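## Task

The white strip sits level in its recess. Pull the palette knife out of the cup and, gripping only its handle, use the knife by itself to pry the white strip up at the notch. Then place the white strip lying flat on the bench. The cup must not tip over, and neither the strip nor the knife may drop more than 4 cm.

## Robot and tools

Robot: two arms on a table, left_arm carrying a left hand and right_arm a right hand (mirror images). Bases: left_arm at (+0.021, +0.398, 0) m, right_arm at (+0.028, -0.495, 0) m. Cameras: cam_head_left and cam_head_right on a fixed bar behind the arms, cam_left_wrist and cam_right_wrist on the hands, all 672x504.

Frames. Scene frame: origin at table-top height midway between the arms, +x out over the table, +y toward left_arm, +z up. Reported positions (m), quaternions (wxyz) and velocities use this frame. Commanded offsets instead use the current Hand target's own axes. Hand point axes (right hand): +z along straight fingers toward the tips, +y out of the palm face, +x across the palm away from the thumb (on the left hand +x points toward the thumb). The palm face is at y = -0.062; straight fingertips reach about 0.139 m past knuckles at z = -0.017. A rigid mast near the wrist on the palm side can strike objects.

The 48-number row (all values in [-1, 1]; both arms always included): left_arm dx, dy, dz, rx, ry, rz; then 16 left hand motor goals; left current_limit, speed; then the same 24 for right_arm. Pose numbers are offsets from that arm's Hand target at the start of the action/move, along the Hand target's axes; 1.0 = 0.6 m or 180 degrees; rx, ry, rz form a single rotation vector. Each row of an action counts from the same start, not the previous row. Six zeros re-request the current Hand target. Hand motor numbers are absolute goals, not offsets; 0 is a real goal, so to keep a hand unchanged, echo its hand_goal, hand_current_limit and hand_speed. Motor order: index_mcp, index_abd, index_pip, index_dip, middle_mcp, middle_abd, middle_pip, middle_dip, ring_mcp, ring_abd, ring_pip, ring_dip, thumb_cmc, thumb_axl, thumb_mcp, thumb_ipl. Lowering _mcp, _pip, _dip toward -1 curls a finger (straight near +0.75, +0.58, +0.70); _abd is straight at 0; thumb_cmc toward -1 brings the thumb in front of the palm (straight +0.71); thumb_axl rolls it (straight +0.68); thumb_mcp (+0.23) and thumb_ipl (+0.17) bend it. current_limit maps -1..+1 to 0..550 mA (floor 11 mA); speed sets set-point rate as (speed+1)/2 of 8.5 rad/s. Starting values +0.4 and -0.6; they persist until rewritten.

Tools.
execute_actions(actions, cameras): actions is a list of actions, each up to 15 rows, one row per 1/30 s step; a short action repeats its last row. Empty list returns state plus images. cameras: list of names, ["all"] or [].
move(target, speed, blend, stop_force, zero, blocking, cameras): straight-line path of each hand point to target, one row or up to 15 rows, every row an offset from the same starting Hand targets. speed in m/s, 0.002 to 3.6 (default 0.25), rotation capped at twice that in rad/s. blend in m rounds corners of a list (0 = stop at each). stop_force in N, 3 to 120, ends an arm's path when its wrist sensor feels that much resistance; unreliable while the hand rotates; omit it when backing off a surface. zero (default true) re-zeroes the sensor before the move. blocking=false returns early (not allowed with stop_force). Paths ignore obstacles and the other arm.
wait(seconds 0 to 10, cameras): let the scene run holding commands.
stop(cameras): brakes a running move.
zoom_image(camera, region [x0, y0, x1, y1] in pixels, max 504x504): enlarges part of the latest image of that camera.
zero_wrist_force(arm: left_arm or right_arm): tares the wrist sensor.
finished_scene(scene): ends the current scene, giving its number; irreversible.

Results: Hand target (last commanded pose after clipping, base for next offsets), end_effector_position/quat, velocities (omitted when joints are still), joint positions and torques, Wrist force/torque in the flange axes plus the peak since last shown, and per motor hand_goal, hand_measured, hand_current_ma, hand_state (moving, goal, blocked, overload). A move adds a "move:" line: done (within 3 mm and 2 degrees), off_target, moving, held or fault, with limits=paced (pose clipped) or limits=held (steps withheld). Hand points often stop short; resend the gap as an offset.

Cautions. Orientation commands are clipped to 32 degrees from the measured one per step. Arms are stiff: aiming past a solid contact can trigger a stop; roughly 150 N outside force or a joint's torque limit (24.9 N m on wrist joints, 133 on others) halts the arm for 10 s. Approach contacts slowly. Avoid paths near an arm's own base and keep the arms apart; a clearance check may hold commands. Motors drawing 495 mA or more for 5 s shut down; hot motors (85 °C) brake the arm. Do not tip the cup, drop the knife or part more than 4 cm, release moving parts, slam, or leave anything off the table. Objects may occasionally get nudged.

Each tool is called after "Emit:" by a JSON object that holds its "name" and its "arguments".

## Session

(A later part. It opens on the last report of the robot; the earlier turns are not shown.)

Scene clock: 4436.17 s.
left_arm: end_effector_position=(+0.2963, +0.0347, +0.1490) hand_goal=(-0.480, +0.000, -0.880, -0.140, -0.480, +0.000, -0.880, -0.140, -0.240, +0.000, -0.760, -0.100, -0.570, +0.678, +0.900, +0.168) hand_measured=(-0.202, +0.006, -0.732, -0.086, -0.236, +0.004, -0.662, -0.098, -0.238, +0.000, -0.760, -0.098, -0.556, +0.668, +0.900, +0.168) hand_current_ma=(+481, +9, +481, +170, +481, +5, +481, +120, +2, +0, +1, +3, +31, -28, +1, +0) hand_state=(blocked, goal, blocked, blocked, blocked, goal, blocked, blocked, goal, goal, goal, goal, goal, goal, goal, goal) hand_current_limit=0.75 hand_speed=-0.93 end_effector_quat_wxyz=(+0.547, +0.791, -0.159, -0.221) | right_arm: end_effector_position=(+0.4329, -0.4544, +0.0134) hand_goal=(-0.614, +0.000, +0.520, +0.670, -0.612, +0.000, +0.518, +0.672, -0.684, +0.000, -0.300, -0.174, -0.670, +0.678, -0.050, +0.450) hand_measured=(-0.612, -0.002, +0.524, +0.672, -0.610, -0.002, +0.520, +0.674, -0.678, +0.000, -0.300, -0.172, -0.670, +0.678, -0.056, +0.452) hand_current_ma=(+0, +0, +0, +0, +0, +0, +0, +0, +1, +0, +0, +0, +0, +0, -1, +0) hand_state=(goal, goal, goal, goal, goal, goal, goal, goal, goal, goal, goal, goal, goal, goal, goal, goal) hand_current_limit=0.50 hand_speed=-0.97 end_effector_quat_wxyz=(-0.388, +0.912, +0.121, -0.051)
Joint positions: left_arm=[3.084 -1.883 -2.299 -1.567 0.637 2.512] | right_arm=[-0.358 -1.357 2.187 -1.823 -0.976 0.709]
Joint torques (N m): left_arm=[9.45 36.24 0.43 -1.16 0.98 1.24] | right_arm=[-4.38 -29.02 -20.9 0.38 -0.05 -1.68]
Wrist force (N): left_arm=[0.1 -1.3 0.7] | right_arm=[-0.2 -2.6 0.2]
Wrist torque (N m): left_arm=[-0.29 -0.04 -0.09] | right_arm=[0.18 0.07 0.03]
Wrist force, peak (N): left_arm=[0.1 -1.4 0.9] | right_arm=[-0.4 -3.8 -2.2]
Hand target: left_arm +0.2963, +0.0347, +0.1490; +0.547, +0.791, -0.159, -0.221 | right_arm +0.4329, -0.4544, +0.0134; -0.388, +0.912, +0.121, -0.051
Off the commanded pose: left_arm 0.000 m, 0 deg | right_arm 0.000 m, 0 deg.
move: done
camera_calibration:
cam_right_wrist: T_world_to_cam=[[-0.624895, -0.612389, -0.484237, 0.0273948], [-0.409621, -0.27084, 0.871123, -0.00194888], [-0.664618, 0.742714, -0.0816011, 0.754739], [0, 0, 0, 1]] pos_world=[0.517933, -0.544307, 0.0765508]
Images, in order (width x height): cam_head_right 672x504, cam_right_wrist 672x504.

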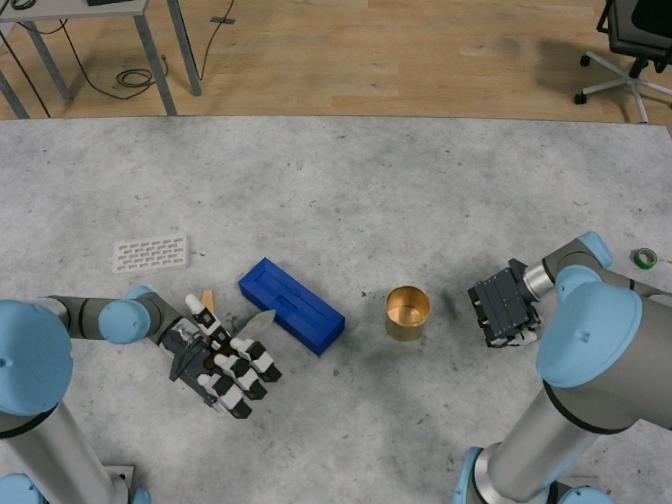

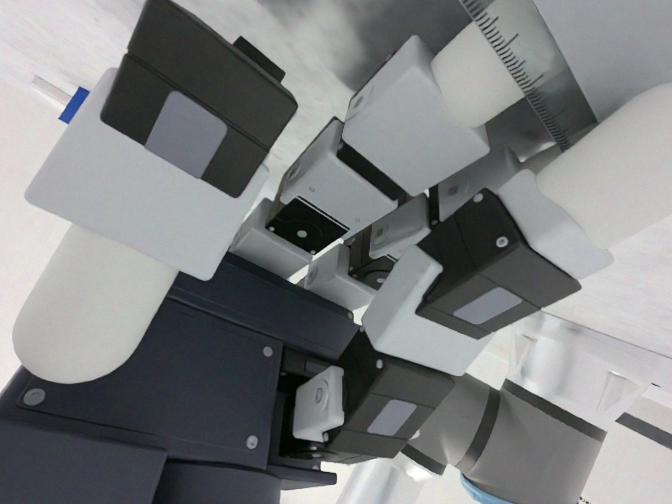

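Emit:
{"name": "move", "arguments": {"target": [0,0,0,0,0,0,-0.48,0,-0.88,-0.14,-0.48,0,-0.88,-0.14,-0.24,0,-0.76,-0.10,-0.571,0.677,0.9,0.1676,0.75,-0.93,0,0,0,0,0,0,-0.612,0,0.523,0.672,-0.610,0,0.520,0.674,-0.685,0,-0.30,-0.174,-0.671,0.677,0.60,0.20,0.5,-0.93], "speed": 0.02}}

Emit:
{"name": "move", "arguments": {"target": [0,0,0,0,0,0,-0.48,0,-0.88,-0.14,-0.48,0,-0.88,-0.14,-0.24,0,-0.76,-0.10,-0.571,0.677,0.9,0.1676,0.75,-0.93,0,-0.0123,0.0113,0,0,0,-0.612,0,0.523,0.672,-0.610,0,0.520,0.674,-0.685,0,-0.30,-0.174,-0.671,0.677,0.60,0.20,0.5,-0.93], "speed": 0.012, "cameras": ["cam_right_wrist", "cam_head_right", "cam_head_left"]}}

Emit:
{"name": "zoom_image", "arguments": {"camera": "cam_right_wrist", "region": [420, 0, 672, 260]}}

Emit:
{"name": "zoom_image", "arguments": {"camera": "cam_head_left", "region": [450, 220, 600, 370]}}

Scene clock: 4471.33 s.
left_arm: end_effector_position=(+0.2963, +0.0347, +0.1490) hand_goal=(-0.480, +0.000, -0.880, -0.140, -0.480, +0.000, -0.880, -0.140, -0.240, +0.000, -0.760, -0.100, -0.570, +0.678, +0.900, +0.168) hand_measured=(-0.202, +0.006, -0.732, -0.086, -0.236, +0.004, -0.662, -0.098, -0.238, +0.000, -0.760, -0.098, -0.556, +0.668, +0.900, +0.168) hand_current_ma=(+481, +9, +481, +170, +481, +5, +481, +120, +2, +0, +1, +3, +31, -28, +1, +0) hand_state=(blocked, goal, blocked, blocked, blocked, goal, blocked, blocked, goal, goal, goal, goal, goal, goal, goal, goal) hand_current_limit=0.75 hand_speed=-0.93 end_effector_quat_wxyz=(+0.547, +0.791, -0.159, -0.221) | right_arm: end_effector_position=(+0.4329, -0.4544, +0.0134) hand_goal=(-0.612, +0.000, +0.524, +0.672, -0.610, +0.000, +0.520, +0.674, -0.684, +0.000, -0.300, -0.174, -0.670, +0.678, +0.600, +0.200) hand_measured=(-0.612, -0.002, +0.524, +0.672, -0.610, -0.002, +0.520, +0.674, -0.678, +0.000, -0.300, -0.172, -0.670, +0.678, +0.590, +0.200) hand_current_ma=(+0, +0, +0, +0, +0, +0, +0, +0, +1, +0, +0, +0, +0, +0, -3, +0) hand_state=(goal, goal, goal, goal, goal, goal, goal, goal, goal, goal, goal, goal, goal, goal, goal, goal) hand_current_limit=0.50 hand_speed=-0.93 end_effector_quat_wxyz=(-0.388, +0.912, +0.121, -0.051)
Joint positions: left_arm=[3.084 -1.883 -2.299 -1.567 0.637 2.512] | right_arm=[-0.358 -1.357 2.187 -1.823 -0.976 0.709]
Joint torques (N m): left_arm=[9.31 36.24 0.46 -1.16 0.96 1.07] | right_arm=[-3.8 -19.03 -10.53 -0.34 -0.15 -1.38]
Wrist force (N): left_arm=[0.2 -1.4 0.8] | right_arm=[-0.4 -2.7 -0.2]
Wrist torque (N m): left_arm=[-0.31 -0.05 -0.08] | right_arm=[0.20 0.09 0.03]
Wrist force, peak (N): left_arm=[0.2 -1.6 0.7] | right_arm=[-0.2 -3.3 -0.4]
Hand target: left_arm +0.2963, +0.0347, +0.1490; +0.547, +0.791, -0.159, -0.221 | right_arm +0.4329, -0.4544, +0.0134; -0.388, +0.912, +0.121, -0.051
Off the commanded pose: left_arm 0.000 m, 0 deg | right_arm 0.000 m, 0 deg.
move: done

Scene clock: 4472.47 s.
left_arm: end_effector_position=(+0.2963, +0.0347, +0.1490) hand_goal=(-0.480, +0.000, -0.880, -0.140, -0.480, +0.000, -0.880, -0.140, -0.240, +0.000, -0.760, -0.100, -0.570, +0.678, +0.900, +0.168) hand_measured=(-0.202, +0.006, -0.732, -0.086, -0.236, +0.004, -0.662, -0.098, -0.238, +0.000, -0.760, -0.098, -0.556, +0.668, +0.900, +0.168) hand_current_ma=(+481, +9, +481, +170, +481, +5, +481, +120, +2, +0, +1, +3, +31, -28, +1, +0) hand_state=(blocked, goal, blocked, blocked, blocked, goal, blocked, blocked, goal, goal, goal, goal, goal, goal, goal, goal) hand_current_limit=0.75 hand_speed=-0.93 end_effector_quat_wxyz=(+0.547, +0.791, -0.159, -0.221) | right_arm: end_effector_position=(+0.4303, -0.4447, +0.0140) hand_goal=(-0.612, +0.000, +0.524, +0.672, -0.610, +0.000, +0.520, +0.674, -0.684, +0.000, -0.300, -0.174, -0.670, +0.678, +0.600, +0.200) hand_measured=(-0.608, -0.002, +0.524, +0.672, -0.606, -0.002, +0.520, +0.674, -0.678, +0.000, -0.300, -0.172, -0.670, +0.678, +0.590, +0.200) hand_current_ma=(+0, +0, +0, +0, +0, +0, +0, +0, +1, +0, +0, +0, +0, +0, -3, +0) hand_state=(goal, goal, goal, goal, goal, goal, goal, goal, goal, goal, goal, goal, goal, goal, goal, goal) hand_current_limit=0.50 hand_speed=-0.93 end_effector_quat_wxyz=(-0.388, +0.912, +0.121, -0.051)
Joint positions: left_arm=[3.084 -1.883 -2.299 -1.567 0.637 2.512] | right_arm=[-0.341 -1.365 2.199 -1.837 -0.967 0.727]
Joint torques (N m): left_arm=[9.41 36.06 0.24 -1.13 0.96 1.11] | right_arm=[7.49 -31.74 -6.27 -4.11 3.76 2.54]
Wrist force (N): left_arm=[0.1 -1.2 0.9] | right_arm=[-0.3 -1.0 0.0]
Wrist torque (N m): left_arm=[-0.30 -0.03 -0.10] | right_arm=[0.31 0.08 0.03]
Wrist force, peak (N): left_arm=[0.2 -1.6 1.0] | right_arm=[-0.3 -3.0 -0.2]
Hand target: left_arm +0.2963, +0.0347, +0.1490; +0.547, +0.791, -0.159, -0.221 | right_arm +0.4303, -0.4447, +0.0140; -0.388, +0.912, +0.121, -0.051
Off the commanded pose: left_arm 0.000 m, 0 deg | right_arm 0.000 m, 0 deg.
move: done
camera_calibration:
cam_right_wrist: T_world_to_cam=[[-0.624921, -0.612406, -0.484182, 0.0320013], [-0.409582, -0.270801, 0.871154, -0.000911421], [-0.664617, 0.742715, -0.081601, 0.745856], [0, 0, 0, 1]] pos_world=[0.515333, -0.534607, 0.077151]
Images, in order (width x height): cam_head_left 672x504, cam_head_right 672x504, cam_right_wrist 672x504.

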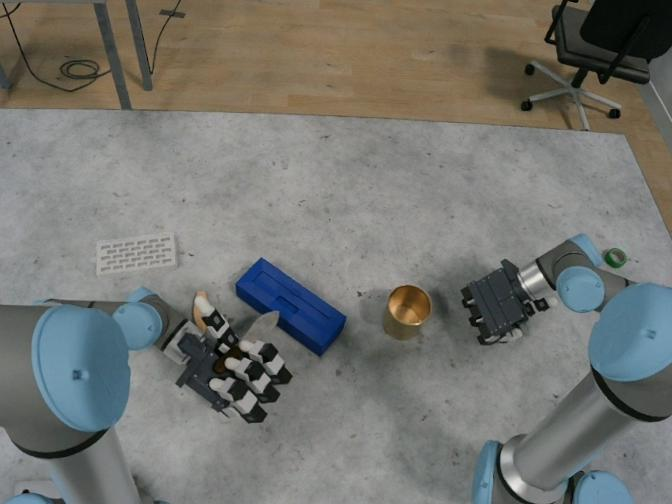

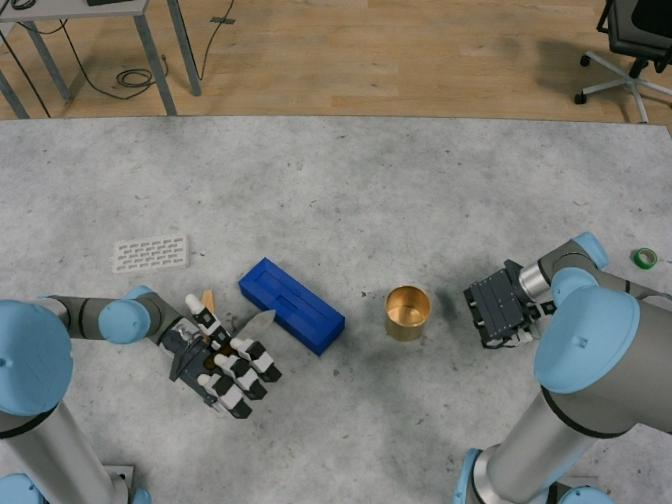

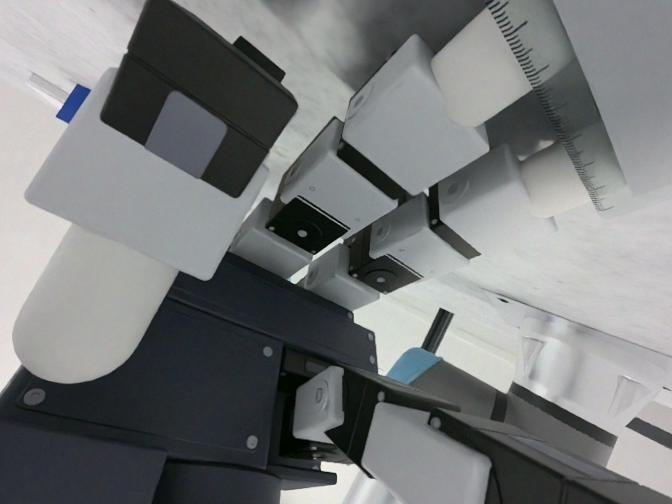

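Scaled by 1.938 from the camera's 672x504 image, which has a finer 960x720 frame.

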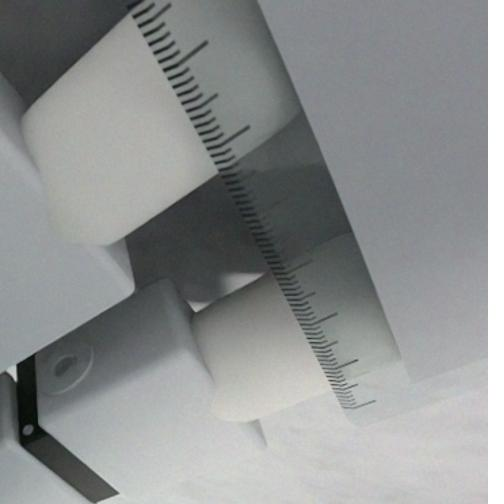

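Scaled by 3.360 from the camera's 672x504 image, which has a finer 960x720 frame.

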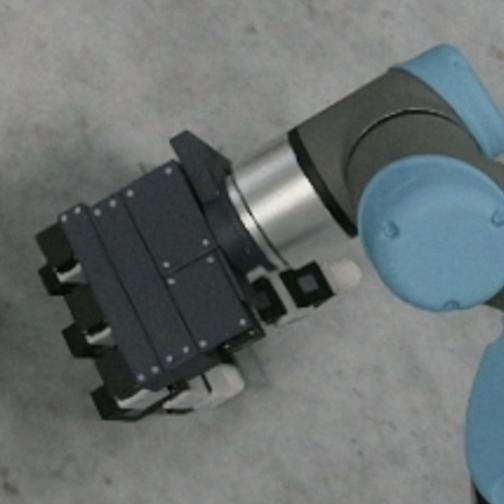

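Emit:
{"name": "execute_actions", "arguments": {"actions": [[[0,0,0,0,0,0,-0.48,0,-0.88,-0.14,-0.48,0,-0.88,-0.14,-0.24,0,-0.76,-0.10,-0.571,0.677,0.9,0.1676,0.75,-0.93,0,-0.0162,0.0168,0,0,0,-0.612,0,0.523,0.672,-0.610,0,0.520,0.674,-0.685,0,-0.30,-0.174,-0.671,0.677,0.60,0.20,0.5,-0.93]]], "cameras": ["cam_right_wrist", "cam_head_right"]}}

Emit:
{"name": "zoom_image", "arguments": {"camera": "cam_right_wrist", "region": [420, 0, 672, 260]}}

Scene clock: 4599.50 s.
left_arm: end_effector_position=(+0.2963, +0.0347, +0.1490) hand_goal=(-0.480, +0.000, -0.880, -0.140, -0.480, +0.000, -0.880, -0.140, -0.240, +0.000, -0.760, -0.100, -0.570, +0.678, +0.900, +0.168) hand_measured=(-0.202, +0.006, -0.732, -0.086, -0.236, +0.004, -0.662, -0.098, -0.238, +0.000, -0.760, -0.098, -0.556, +0.668, +0.900, +0.168) hand_current_ma=(+481, +9, +481, +170, +481, +5, +481, +120, +2, +0, +1, +3, +31, -28, +1, +0) hand_state=(blocked, goal, blocked, blocked, blocked, goal, blocked, blocked, goal, goal, goal, goal, goal, goal, goal, goal) hand_current_limit=0.75 hand_speed=-0.93 end_effector_quat_wxyz=(+0.547, +0.791, -0.159, -0.221) | right_arm: end_effector_position=(+0.4266, -0.4312, +0.0140) hand_goal=(-0.612, +0.000, +0.524, +0.672, -0.610, +0.000, +0.520, +0.674, -0.684, +0.000, -0.300, -0.174, -0.670, +0.678, +0.600, +0.200) hand_measured=(-0.608, -0.002, +0.524, +0.672, -0.606, -0.002, +0.520, +0.674, -0.678, +0.000, -0.300, -0.172, -0.670, +0.678, +0.590, +0.200) hand_current_ma=(+0, +0, +0, +0, +0, +0, +0, +0, +1, +0, +0, +0, +0, +0, -3, +0) hand_state=(goal, goal, goal, goal, goal, goal, goal, goal, goal, goal, goal, goal, goal, goal, goal, goal) hand_current_limit=0.50 hand_speed=-0.93 end_effector_quat_wxyz=(-0.388, +0.912, +0.121, -0.051)
Joint positions: left_arm=[3.084 -1.883 -2.299 -1.567 0.637 2.512] | right_arm=[-0.315 -1.374 2.215 -1.86 -0.953 0.754]
Joint torques (N m): left_arm=[9.31 36.48 0.59 -1.02 0.99 1.08] | right_arm=[6.42 -31.04 -6.81 -4.25 3.74 2.53]
Wrist force (N): left_arm=[0.2 -1.3 0.7] | right_arm=[-0.3 -1.2 -0.1]
Wrist torque (N m): left_arm=[-0.29 -0.06 -0.08] | right_arm=[0.29 0.08 0.04]
Wrist force, peak (N): left_arm=[0.3 -1.5 0.8] | right_arm=[-0.4 1.1 -2.1]
Hand target: left_arm +0.2963, +0.0347, +0.1490; +0.547, +0.791, -0.159, -0.221 | right_arm +0.4266, -0.4312, +0.0140; -0.388, +0.912, +0.121, -0.051
Off the commanded pose: left_arm 0.000 m, 0 deg | right_arm 0.000 m, 0 deg.
camera_calibration:
cam_right_wrist: T_world_to_cam=[[-0.624895, -0.612389, -0.484237, 0.0380184], [-0.409621, -0.27084, 0.871123, 0.00127229], [-0.664618, 0.742714, -0.0816011, 0.733436], [0, 0, 0, 1]] pos_world=[0.511733, -0.521107, 0.0771508]
Images, in order (width x height): cam_head_right 672x504, cam_right_wrist 672x504.

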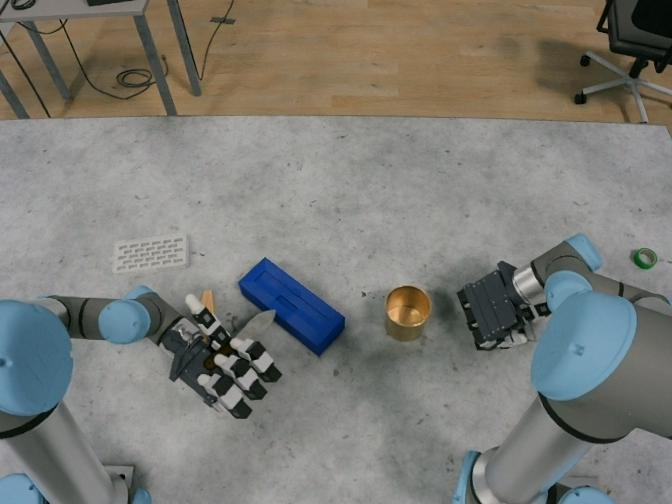

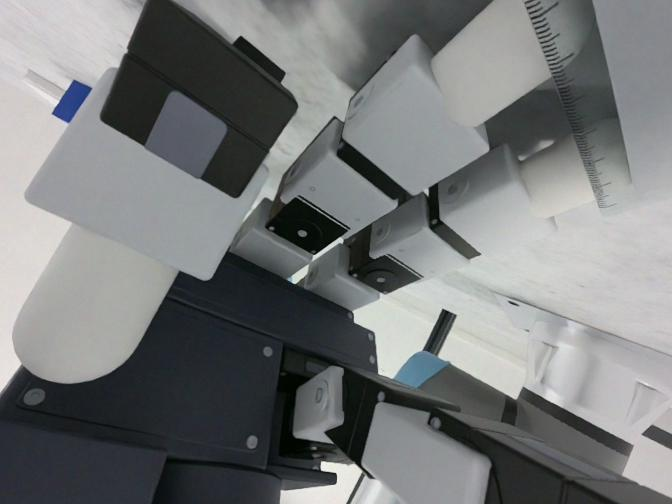

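Scaled by 1.938 from the camera's 672x504 image, which has a finer 960x720 frame.

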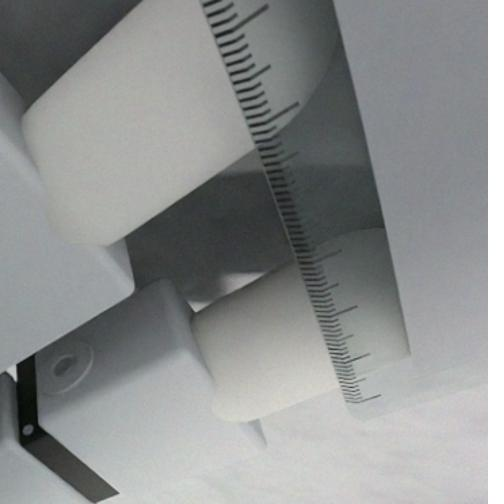

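Emit:
{"name": "execute_actions", "arguments": {"actions": [[[0,0,0,0,0,0,-0.48,0,-0.88,-0.14,-0.48,0,-0.88,-0.14,-0.24,0,-0.76,-0.10,-0.571,0.677,0.9,0.1676,0.75,-0.93,0,-0.0231,0.024,0,0,0,-0.612,0,0.523,0.672,-0.610,0,0.520,0.674,-0.685,0,-0.30,-0.174,-0.671,0.677,0.60,0.20,0.5,-0.93]]], "cameras": ["cam_right_wrist", "cam_head_right"]}}

Emit:
{"name": "zoom_image", "arguments": {"camera": "cam_right_wrist", "region": [420, 0, 672, 260]}}

Scene clock: 4618.93 s.
left_arm: end_effector_position=(+0.2963, +0.0347, +0.1490) hand_goal=(-0.480, +0.000, -0.880, -0.140, -0.480, +0.000, -0.880, -0.140, -0.240, +0.000, -0.760, -0.100, -0.570, +0.678, +0.900, +0.168) hand_measured=(-0.202, +0.006, -0.732, -0.086, -0.236, +0.004, -0.662, -0.098, -0.238, +0.000, -0.760, -0.098, -0.556, +0.668, +0.900, +0.168) hand_current_ma=(+481, +9, +481, +170, +481, +5, +481, +120, +2, +0, +1, +3, +31, -28, +1, +0) hand_state=(blocked, goal, blocked, blocked, blocked, goal, blocked, blocked, goal, goal, goal, goal, goal, goal, goal, goal) hand_current_limit=0.75 hand_speed=-0.93 end_effector_quat_wxyz=(+0.547, +0.791, -0.159, -0.221) | right_arm: end_effector_position=(+0.4214, -0.4119, +0.0140) hand_goal=(-0.612, +0.000, +0.524, +0.672, -0.610, +0.000, +0.520, +0.674, -0.684, +0.000, -0.300, -0.174, -0.670, +0.678, +0.600, +0.200) hand_measured=(-0.608, -0.002, +0.524, +0.672, -0.606, -0.002, +0.520, +0.674, -0.678, +0.000, -0.300, -0.172, -0.670, +0.678, +0.590, +0.200) hand_current_ma=(+0, +0, +0, +0, +0, +0, +0, +0, +1, +0, +0, +0, +0, +0, -2, +0) hand_state=(goal, goal, goal, goal, goal, goal, goal, goal, goal, goal, goal, goal, goal, goal, goal, goal) hand_current_limit=0.50 hand_speed=-0.93 end_effector_quat_wxyz=(-0.388, +0.912, +0.121, -0.051)
Joint positions: left_arm=[3.084 -1.883 -2.299 -1.567 0.637 2.512] | right_arm=[-0.276 -1.385 2.237 -1.895 -0.933 0.794]
Joint torques (N m): left_arm=[9.76 36.43 0.75 -1.13 0.92 1] | right_arm=[6.75 -30.4 -5.87 -4.22 3.59 2.48]
Wrist force (N): left_arm=[0.2 -1.2 0.8] | right_arm=[-0.5 -1.0 -0.2]
Wrist torque (N m): left_arm=[-0.28 -0.05 -0.09] | right_arm=[0.31 0.12 0.01]
Wrist force, peak (N): left_arm=[0.2 -1.5 0.9] | right_arm=[-0.1 2.1 -2.8]
Hand target: left_arm +0.2963, +0.0347, +0.1490; +0.547, +0.791, -0.159, -0.221 | right_arm +0.4214, -0.4119, +0.0140; -0.388, +0.912, +0.121, -0.051
Off the commanded pose: left_arm 0.000 m, 0 deg | right_arm 0.000 m, 0 deg.
camera_calibration:
cam_right_wrist: T_world_to_cam=[[-0.624895, -0.612389, -0.484237, 0.046588], [-0.409621, -0.27084, 0.871123, 0.00436947], [-0.664618, 0.742714, -0.0816011, 0.715646], [0, 0, 0, 1]] pos_world=[0.506533, -0.501807, 0.0771508]
Images, in order (width x height): cam_head_right 672x504, cam_right_wrist 672x504.

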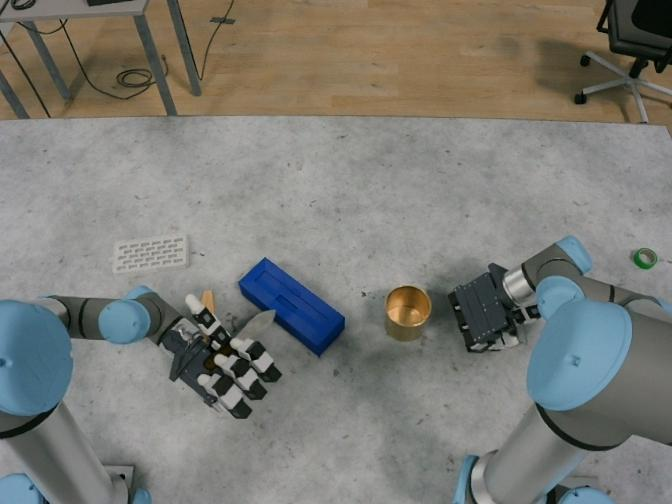

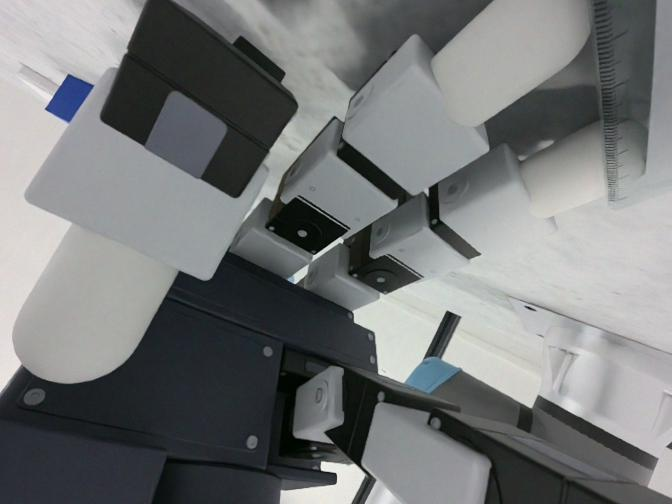

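Scaled by 1.938 from the camera's 672x504 image, which has a finer 960x720 frame.

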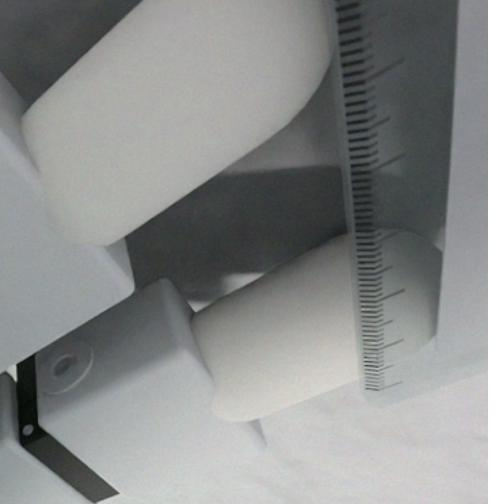

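Emit:
{"name": "execute_actions", "arguments": {"actions": [[[0,0,0,0,0,0,-0.48,0,-0.88,-0.14,-0.48,0,-0.88,-0.14,-0.24,0,-0.76,-0.10,-0.571,0.677,0.9,0.1676,0.75,-0.93,0,-0.0208,0.0216,0,0,0,-0.612,0,0.523,0.672,-0.610,0,0.520,0.674,-0.685,0,-0.30,-0.174,-0.671,0.677,0.60,0.20,0.5,-0.93]]], "cameras": ["cam_right_wrist", "cam_head_right"]}}

Emit:
{"name": "zoom_image", "arguments": {"camera": "cam_right_wrist", "region": [420, 0, 672, 260]}}

Emit:
{"name": "zoom_image", "arguments": {"camera": "cam_head_right", "region": [430, 250, 560, 370]}}

Scene clock: 4634.07 s.
left_arm: end_effector_position=(+0.2963, +0.0347, +0.1490) hand_goal=(-0.480, +0.000, -0.880, -0.140, -0.480, +0.000, -0.880, -0.140, -0.240, +0.000, -0.760, -0.100, -0.570, +0.678, +0.900, +0.168) hand_measured=(-0.202, +0.006, -0.732, -0.086, -0.236, +0.004, -0.662, -0.098, -0.238, +0.000, -0.760, -0.098, -0.556, +0.668, +0.900, +0.168) hand_current_ma=(+481, +9, +481, +170, +481, +5, +481, +120, +2, +0, +1, +3, +31, -28, +1, +0) hand_state=(blocked, goal, blocked, blocked, blocked, goal, blocked, blocked, goal, goal, goal, goal, goal, goal, goal, goal) hand_current_limit=0.75 hand_speed=-0.93 end_effector_quat_wxyz=(+0.547, +0.791, -0.159, -0.221) | right_arm: end_effector_position=(+0.4168, -0.3945, +0.0140) hand_goal=(-0.612, +0.000, +0.524, +0.672, -0.610, +0.000, +0.520, +0.674, -0.684, +0.000, -0.300, -0.174, -0.670, +0.678, +0.600, +0.200) hand_measured=(-0.608, -0.002, +0.524, +0.672, -0.606, -0.002, +0.520, +0.674, -0.678, +0.000, -0.300, -0.172, -0.670, +0.678, +0.590, +0.200) hand_current_ma=(+0, +0, +0, +0, +0, +0, +0, +0, +1, +0, +0, +0, +0, +0, -2, +0) hand_state=(goal, goal, goal, goal, goal, goal, goal, goal, goal, goal, goal, goal, goal, goal, goal, goal) hand_current_limit=0.50 hand_speed=-0.93 end_effector_quat_wxyz=(-0.388, +0.912, +0.121, -0.051)
Joint positions: left_arm=[3.084 -1.883 -2.299 -1.567 0.637 2.512] | right_arm=[-0.241 -1.392 2.255 -1.929 -0.916 0.833]
Joint torques (N m): left_arm=[9.7 36.47 0.65 -1.01 0.97 0.96] | right_arm=[7.96 -30.31 -5.51 -4.22 3.83 2.49]
Wrist force (N): left_arm=[0.2 -1.1 0.6] | right_arm=[-0.5 -1.3 -0.2]
Wrist torque (N m): left_arm=[-0.27 -0.06 -0.08] | right_arm=[0.30 0.11 0.02]
Wrist force, peak (N): left_arm=[0.3 -1.6 0.9] | right_arm=[0.0 1.7 -2.7]
Hand target: left_arm +0.2963, +0.0347, +0.1490; +0.547, +0.791, -0.159, -0.221 | right_arm +0.4168, -0.3945, +0.0140; -0.388, +0.912, +0.121, -0.051
Off the commanded pose: left_arm 0.000 m, 0 deg | right_arm 0.000 m, 0 deg.
camera_calibration:
cam_right_wrist: T_world_to_cam=[[-0.624895, -0.612389, -0.484237, 0.0543066], [-0.409621, -0.27084, 0.871123, 0.00715687], [-0.664618, 0.742714, -0.0816011, 0.699599], [0, 0, 0, 1]] pos_world=[0.501833, -0.484407, 0.0771508]
Images, in order (width x height): cam_head_right 672x504, cam_right_wrist 672x504.

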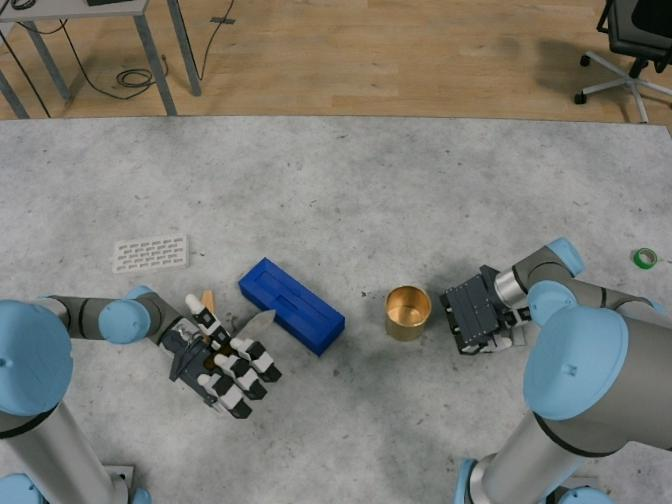

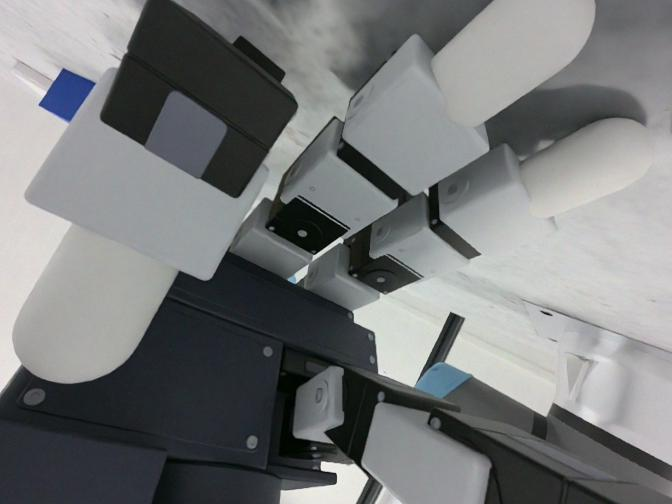

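Scaled by 1.938 from the camera's 672x504 image, which has a finer 960x720 frame.

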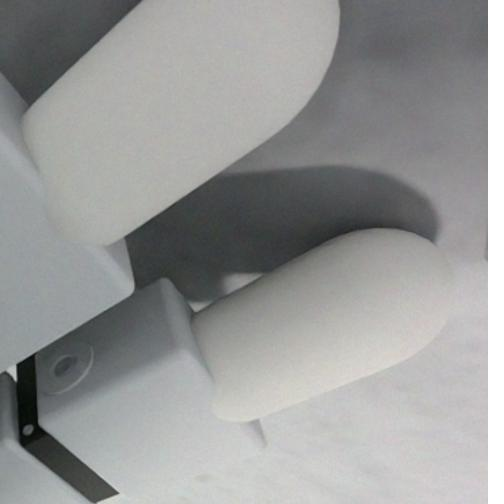

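Scaled by 3.877 from the camera's 672x504 image, which has a finer 960x720 frame.

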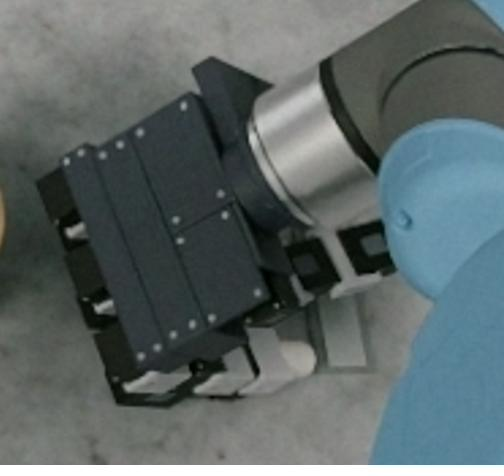

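Emit:
{"name": "move", "arguments": {"target": [0,0,0,0,0,0,-0.48,0,-0.88,-0.14,-0.48,0,-0.88,-0.14,-0.24,0,-0.76,-0.10,-0.571,0.677,0.9,0.1676,0.75,-0.93,0,-0.24,-0.2309,0,0,0,-0.48,0,0.5,0.65,-0.48,0,0.5,0.65,-0.685,0,-0.30,-0.174,-0.671,0.677,0.2247,0.1676,0.4,-0.85], "speed": 0.12, "cameras": ["cam_head_left", "cam_head_right"]}}

Emit:
{"name": "zoom_image", "arguments": {"camera": "cam_head_right", "region": [450, 220, 600, 380]}}

Emit:
{"name": "zoom_image", "arguments": {"camera": "cam_head_left", "region": [450, 220, 600, 380]}}

Scene clock: 4647.43 s.
left_arm: end_effector_position=(+0.2963, +0.0347, +0.1490) hand_goal=(-0.480, +0.000, -0.880, -0.140, -0.480, +0.000, -0.880, -0.140, -0.240, +0.000, -0.760, -0.100, -0.570, +0.678, +0.900, +0.168) hand_measured=(-0.202, +0.006, -0.732, -0.086, -0.236, +0.004, -0.662, -0.098, -0.238, +0.000, -0.760, -0.098, -0.556, +0.668, +0.900, +0.168) hand_current_ma=(+481, +9, +481, +170, +481, +5, +481, +120, +2, +0, +1, +3, +31, -28, +1, +0) hand_state=(blocked, goal, blocked, blocked, blocked, goal, blocked, blocked, goal, goal, goal, goal, goal, goal, goal, goal) hand_current_limit=0.75 hand_speed=-0.93 end_effector_quat_wxyz=(+0.547, +0.791, -0.159, -0.221) | right_arm: end_effector_position=(+0.4166, -0.3943, +0.2138) hand_goal=(-0.480, +0.000, +0.500, +0.650, -0.480, +0.000, +0.500, +0.650, -0.684, +0.000, -0.300, -0.174, -0.670, +0.678, +0.224, +0.168) hand_measured=(-0.476, -0.002, +0.502, +0.652, -0.476, -0.002, +0.502, +0.652, -0.678, +0.000, -0.300, -0.172, -0.670, +0.678, +0.224, +0.168) hand_current_ma=(+0, +0, +0, +0, +0, +0, +0, +0, +1, +0, +0, +0, +0, +0, +0, +0) hand_state=(goal, goal, goal, goal, goal, goal, goal, goal, goal, goal, goal, goal, goal, goal, goal, goal) hand_current_limit=0.40 hand_speed=-0.85 end_effector_quat_wxyz=(-0.388, +0.912, +0.121, -0.051)
Joint positions: left_arm=[3.084 -1.883 -2.299 -1.567 0.637 2.512] | right_arm=[-0.24 -1.685 1.948 -1.33 -0.915 0.834]
Joint torques (N m): left_arm=[9.06 36.32 0.7 -1.05 1.02 0.86] | right_arm=[-6.29 -23.84 -29.27 1.01 -2.2 -2.23]
Wrist force (N): left_arm=[0.1 -1.4 0.7] | right_arm=[-0.4 -0.9 -0.1]
Wrist torque (N m): left_arm=[-0.30 -0.04 -0.09] | right_arm=[0.31 0.09 0.15]
Wrist force, peak (N): left_arm=[0.4 -1.5 0.8] | right_arm=[-0.4 -1.6 -0.4]
Hand target: left_arm +0.2963, +0.0347, +0.1490; +0.547, +0.791, -0.159, -0.221 | right_arm +0.4166, -0.3943, +0.2138; -0.388, +0.912, +0.121, -0.051
Off the commanded pose: left_arm 0.000 m, 0 deg | right_arm 0.000 m, 0 deg.
move: done
Images, in order (width x height): cam_head_left 672x504, cam_head_right 672x504.

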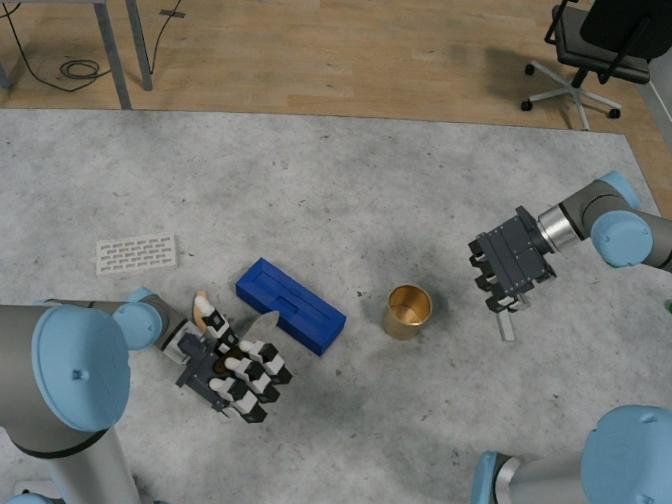

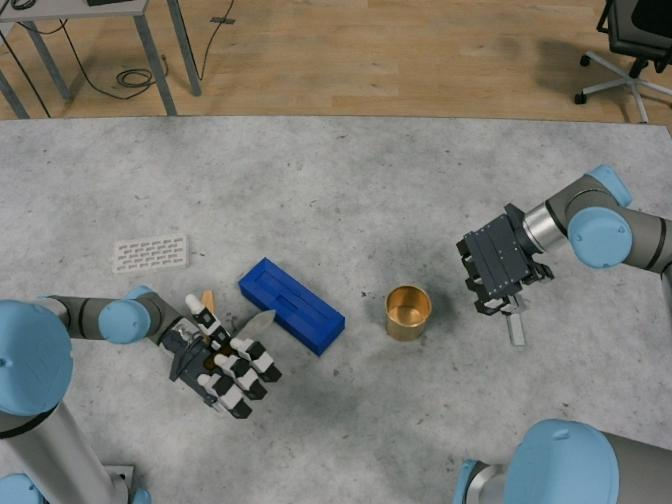

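Scaled by 3.150 from the camera's 672x504 image, which has a finer 960x720 frame.

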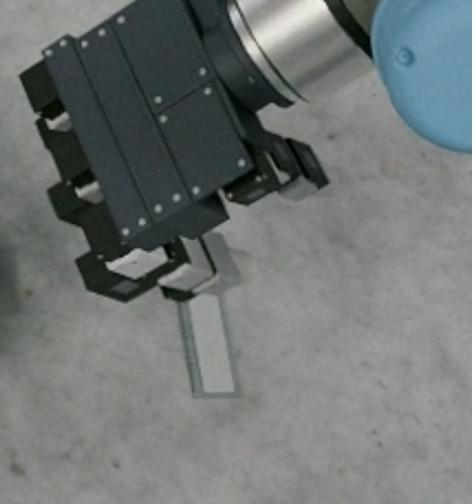

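Scaled by 3.150 from the camera's 672x504 image, which has a finer 960x720 frame.

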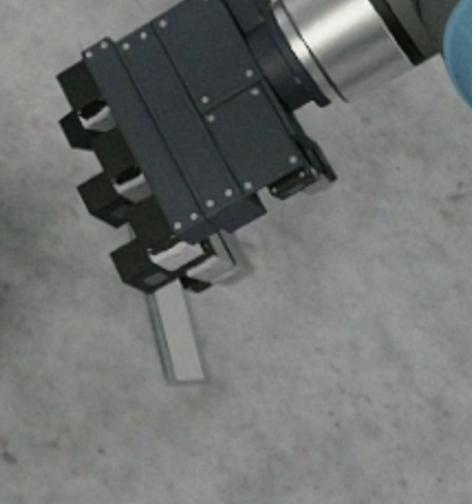

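Emit:
{"name": "move", "arguments": {"target": [-0.0322,0.1715,-0.0553,0,0,0,-0.48,0,-0.88,-0.14,-0.48,0,-0.88,-0.14,-0.24,0,-0.76,-0.10,-0.571,0.677,0.9,0.1676,0.75,-0.93,0,-0.144,-0.1386,-0.2556,0,0,-0.45,0,0.5,0.65,-0.45,0,0.5,0.65,-0.685,0,-0.30,-0.174,-0.671,0.677,0.2247,0.1676,0.4,-0.85], "speed": 0.2}}

Emit:
{"name": "move", "arguments": {"target": [0.0687,0.0407,-0.029,0.0659,-0.1168,-0.3999,-0.48,0,-0.88,-0.14,-0.48,0,-0.88,-0.14,-0.24,0,-0.76,-0.10,-0.571,0.677,0.9,0.1676,0.75,-0.93,-0.019,-0.1673,0.0233,0,0,-0.4583,-0.45,0,0.5,0.65,-0.45,0,0.5,0.65,-0.685,0,-0.30,-0.174,-0.671,0.677,0.2247,0.1676,0.4,-0.85], "speed": 0.25, "cameras": ["cam_head_left", "cam_head_right", "cam_left_wrist"]}}

Scene clock: 4832.27 s.
left_arm: end_effector_position=(+0.2962, +0.0346, +0.2588) hand_goal=(-0.480, +0.000, -0.880, -0.140, -0.480, +0.000, -0.880, -0.140, -0.240, +0.000, -0.760, -0.100, -0.570, +0.678, +0.900, +0.168) hand_measured=(-0.202, +0.006, -0.732, -0.086, -0.236, +0.004, -0.662, -0.098, -0.238, +0.000, -0.760, -0.098, -0.556, +0.668, +0.900, +0.168) hand_current_ma=(+481, +9, +481, +170, +481, +5, +481, +120, +2, +0, +1, +3, +31, -28, +1, +0) hand_state=(blocked, goal, blocked, blocked, blocked, goal, blocked, blocked, goal, goal, goal, goal, goal, goal, goal, goal) hand_current_limit=0.75 hand_speed=-0.93 end_effector_quat_wxyz=(+0.547, +0.791, -0.159, -0.221) | right_arm: end_effector_position=(+0.4166, -0.3943, +0.3337) hand_goal=(-0.450, +0.000, +0.500, +0.650, -0.450, +0.000, +0.500, +0.650, -0.684, +0.000, -0.300, -0.174, -0.670, +0.678, +0.224, +0.168) hand_measured=(-0.444, -0.002, +0.502, +0.652, -0.444, -0.002, +0.502, +0.652, -0.678, +0.000, -0.300, -0.172, -0.670, +0.678, +0.222, +0.168) hand_current_ma=(+1, +0, +0, +0, +1, +0, +0, +0, +1, +0, +0, +0, +0, +0, +0, +0) hand_state=(goal, goal, goal, goal, goal, goal, goal, goal, goal, goal, goal, goal, goal, goal, goal, goal) hand_current_limit=0.40 hand_speed=-0.85 end_effector_quat_wxyz=(+0.000, +0.991, +0.131, +0.000)
Joint positions: left_arm=[3.084 -1.63 -2.196 -1.922 0.637 2.512] | right_arm=[0.198 -1.761 1.803 -1.613 -1.57 1.447]
Joint torques (N m): left_arm=[7.39 31.66 29.84 -1.19 1.07 1.74] | right_arm=[6.98 -7.74 -30.57 0.41 -3.34 2.27]
Wrist force (N): left_arm=[0.2 -1.3 0.6] | right_arm=[0.0 0.3 -0.2]
Wrist torque (N m): left_arm=[-0.29 -0.06 -0.05] | right_arm=[0.30 -0.06 -0.03]
Wrist force, peak (N): left_arm=[0.4 -1.8 1.0] | right_arm=[-0.7 -1.1 0.0]
Hand target: left_arm +0.2962, +0.0346, +0.2589; +0.547, +0.791, -0.159, -0.221 | right_arm +0.4166, -0.3943, +0.3337; +0.000, +0.991, +0.131, +0.000
Off the commanded pose: left_arm 0.000 m, 0 deg | right_arm 0.000 m, 0 deg.
move: done

Scene clock: 4835.73 s.
left_arm: end_effector_position=(+0.3402, +0.0195, +0.2798) hand_goal=(-0.480, +0.000, -0.880, -0.140, -0.480, +0.000, -0.880, -0.140, -0.240, +0.000, -0.760, -0.100, -0.570, +0.678, +0.900, +0.168) hand_measured=(-0.202, +0.006, -0.732, -0.086, -0.236, +0.004, -0.662, -0.098, -0.238, +0.000, -0.760, -0.098, -0.556, +0.668, +0.900, +0.168) hand_current_ma=(+481, +9, +481, +170, +481, +5, +481, +120, +2, +0, +1, +3, +31, -27, +1, +0) hand_state=(blocked, goal, blocked, blocked, blocked, goal, blocked, blocked, goal, goal, goal, goal, goal, goal, goal, goal) hand_current_limit=0.75 hand_speed=-0.93 end_effector_quat_wxyz=(+0.199, +0.732, +0.221, -0.613) | right_arm: end_effector_position=(+0.3795, -0.3003, +0.3198) hand_goal=(-0.450, +0.000, +0.500, +0.650, -0.450, +0.000, +0.500, +0.650, -0.684, +0.000, -0.300, -0.174, -0.670, +0.678, +0.224, +0.168) hand_measured=(-0.444, -0.002, +0.502, +0.652, -0.444, -0.002, +0.502, +0.652, -0.678, +0.000, -0.300, -0.172, -0.670, +0.678, +0.222, +0.168) hand_current_ma=(+1, +0, +0, +0, +1, +0, +0, +0, +1, +0, +0, +0, +0, +0, +0, +0) hand_state=(goal, goal, goal, goal, goal, goal, goal, goal, goal, goal, goal, goal, goal, goal, goal, goal) hand_current_limit=0.40 hand_speed=-0.85 end_effector_quat_wxyz=(+0.000, +0.659, +0.752, +0.000)
Joint positions: left_arm=[2.997 -1.766 -1.748 -2.546 0.872 1.447] | right_arm=[0.312 -2.019 2.009 -1.561 -1.57 0.122]
Joint torques (N m): left_arm=[-8.4 14.13 32.4 -2.25 1.54 -0.95] | right_arm=[-6.41 -11.42 -14.02 -0.03 2.9 -2.34]
Wrist force (N): left_arm=[0.5 0.7 -0.1] | right_arm=[0.0 0.0 0.1]
Wrist torque (N m): left_arm=[0.06 -0.19 -0.18] | right_arm=[0.23 -0.06 0.09]
Wrist force, peak (N): left_arm=[0.2 -1.6 0.6] | right_arm=[0.2 0.7 -0.1]
Hand target: left_arm +0.3402, +0.0195, +0.2798; +0.199, +0.732, +0.221, -0.613 | right_arm +0.3795, -0.3003, +0.3198; +0.000, +0.659, +0.752, +0.000
Off the commanded pose: left_arm 0.000 m, 0 deg | right_arm 0.000 m, 0 deg.
move: done
camera_calibration:
cam_left_wrist: T_world_to_cam=[[-0.500081, 0.475507, 0.723748, -0.0700573], [0.347387, 0.875718, -0.335322, -0.0857385], [-0.793247, 0.0837329, -0.603115, 0.567036], [0, 0, 0, 1]] pos_world=[0.44455, 0.0609159, 0.363942]
Images, in order (width x height): cam_head_left 672x504, cam_head_right 672x504, cam_left_wrist 672x504.

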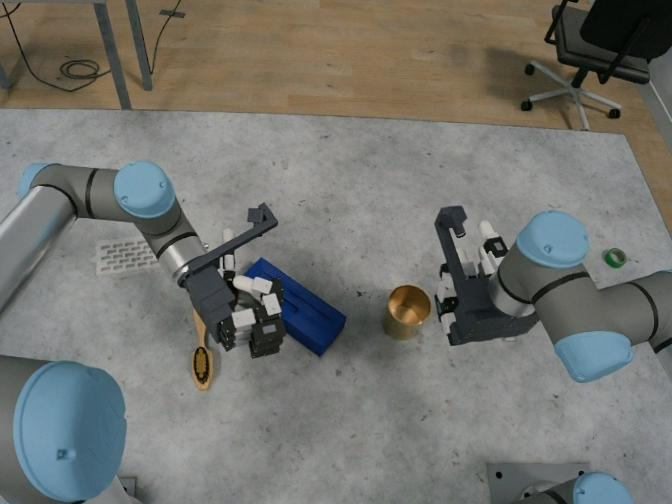

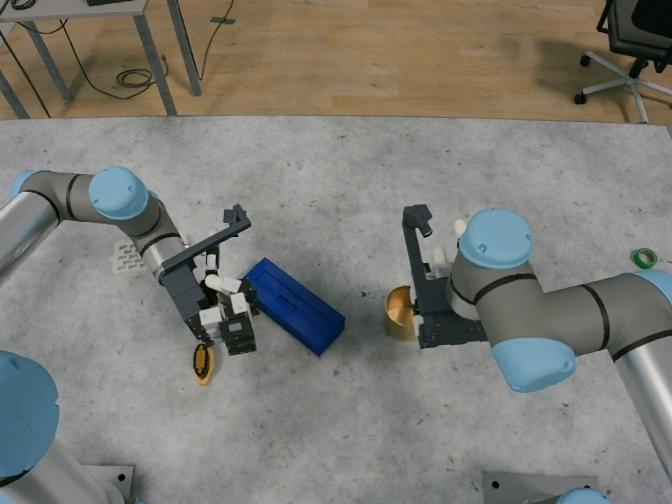

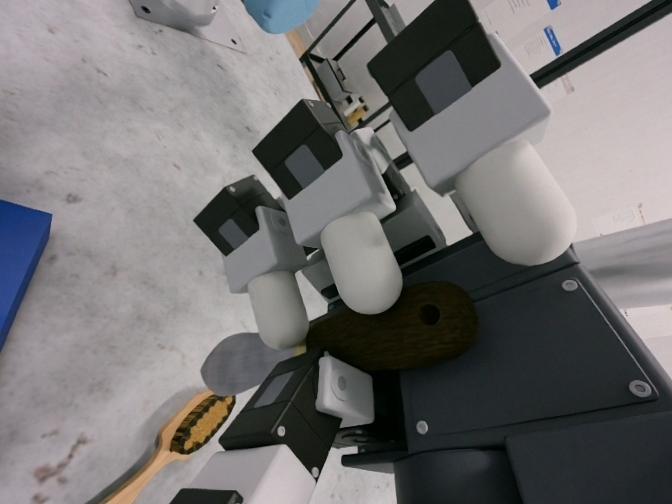

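Emit:
{"name": "move", "arguments": {"target": [0.08265,0.24735,0.01433,-0.1055,-0.2932,-0.438,-0.48,0,-0.88,-0.14,-0.48,0,-0.88,-0.14,-0.24,0,-0.76,-0.10,-0.571,0.677,0.9,0.1676,0.75,-0.93,0,0,0,0,0,0,-0.45,0,0.5,0.65,-0.45,0,0.5,0.65,-0.685,0,-0.30,-0.174,-0.671,0.677,0.2247,0.1676,0.4,-0.85], "speed": 0.25, "cameras": ["cam_head_left", "cam_head_right", "cam_left_wrist"]}}

Scene clock: 4885.10 s.
left_arm: end_effector_position=(+0.4251, -0.1034, +0.2324) hand_goal=(-0.480, +0.000, -0.880, -0.140, -0.480, +0.000, -0.880, -0.140, -0.240, +0.000, -0.760, -0.100, -0.570, +0.678, +0.900, +0.168) hand_measured=(-0.202, +0.006, -0.732, -0.086, -0.236, +0.004, -0.662, -0.098, -0.240, +0.000, -0.760, -0.098, -0.556, +0.668, +0.900, +0.168) hand_current_ma=(+481, +9, +481, +170, +481, +5, +481, +120, -1, +0, +1, +3, +28, -27, -1, +0) hand_state=(blocked, goal, blocked, blocked, blocked, goal, blocked, blocked, goal, goal, goal, goal, goal, goal, goal, goal) hand_current_limit=0.75 hand_speed=-0.93 end_effector_quat_wxyz=(+0.043, -0.072, -0.601, +0.794) | right_arm: end_effector_position=(+0.3795, -0.3003, +0.3198) hand_goal=(-0.450, +0.000, +0.500, +0.650, -0.450, +0.000, +0.500, +0.650, -0.684, +0.000, -0.300, -0.174, -0.670, +0.678, +0.224, +0.168) hand_measured=(-0.444, -0.002, +0.502, +0.652, -0.444, -0.002, +0.502, +0.652, -0.678, +0.000, -0.300, -0.172, -0.670, +0.678, +0.222, +0.168) hand_current_ma=(+1, +0, +0, +0, +1, +0, +0, +0, +1, +0, +0, +0, +0, +0, +0, +0) hand_state=(goal, goal, goal, goal, goal, goal, goal, goal, goal, goal, goal, goal, goal, goal, goal, goal) hand_current_limit=0.40 hand_speed=-0.85 end_effector_quat_wxyz=(+0.000, +0.659, +0.752, +0.000)
Joint positions: left_arm=[2.836 -2.356 -1.442 -4.371 0.284 1.963] | right_arm=[0.312 -2.019 2.009 -1.561 -1.57 0.122]
Joint torques (N m): left_arm=[-8.08 57.46 4.04 -4.11 3.43 1.56] | right_arm=[-6.69 -11.37 -14.33 0.22 3.01 -2.21]
Wrist force (N): left_arm=[-0.6 2.0 -0.6] | right_arm=[0.0 0.1 0.0]
Wrist torque (N m): left_arm=[0.25 0.09 -0.15] | right_arm=[0.25 -0.05 0.08]
Wrist force, peak (N): left_arm=[-0.8 2.5 -0.4] | right_arm=[-0.1 0.3 -0.2]
Hand target: left_arm +0.4251, -0.1034, +0.2324; +0.043, -0.072, -0.601, +0.794 | right_arm +0.3795, -0.3003, +0.3198; +0.000, +0.659, +0.752, +0.000
Off the commanded pose: left_arm 0.000 m, 0 deg | right_arm 0.000 m, 0 deg.
move: done
camera_calibration:
cam_left_wrist: T_world_to_cam=[[0.725849, 0.0498803, 0.686044, -0.491303], [-0.33594, 0.896036, 0.290283, 0.123736], [-0.60024, -0.441171, 0.667143, 0.184525], [0, 0, 0, 1]] pos_world=[0.508939, -0.00495806, 0.178032]
Images, in order (width x height): cam_head_left 672x504, cam_head_right 672x504, cam_left_wrist 672x504.

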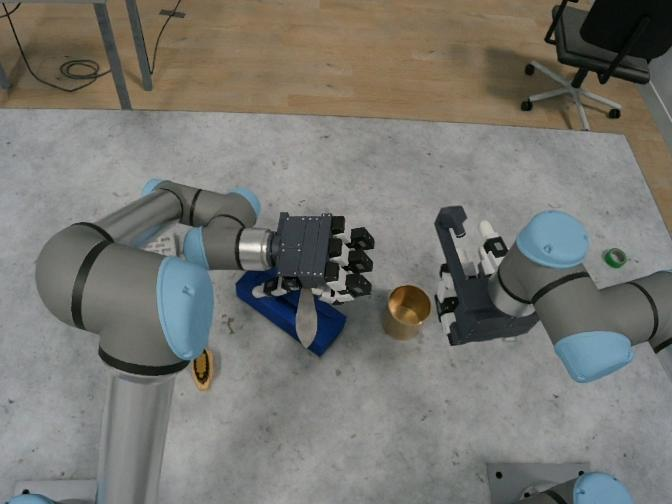

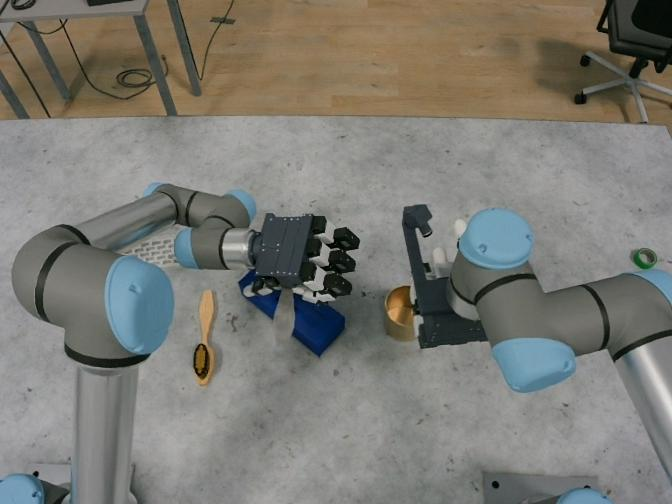

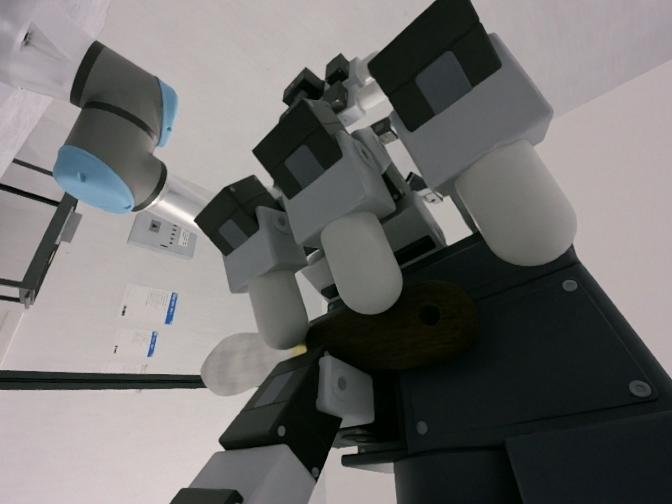

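Emit:
{"name": "zoom_image", "arguments": {"camera": "cam_head_left", "region": [250, 260, 370, 360]}}

Emit:
{"name": "zoom_image", "arguments": {"camera": "cam_head_right", "region": [230, 260, 350, 360]}}

Scaled by 4.200 from the camera's 672x504 image, which has a finer 960x720 frame.

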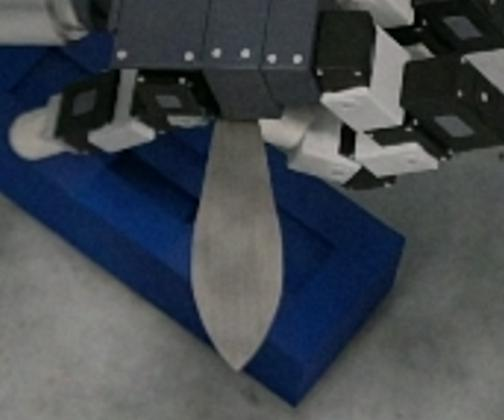

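Scaled by 4.200 from the camera's 672x504 image, which has a finer 960x720 frame.

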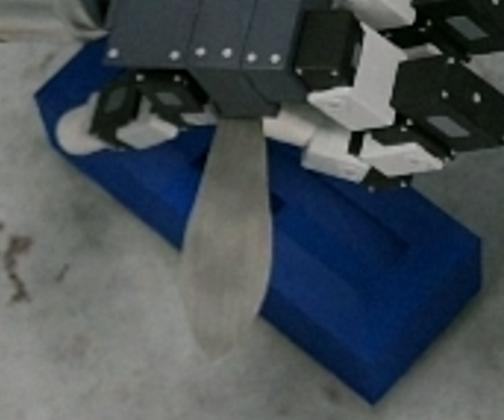

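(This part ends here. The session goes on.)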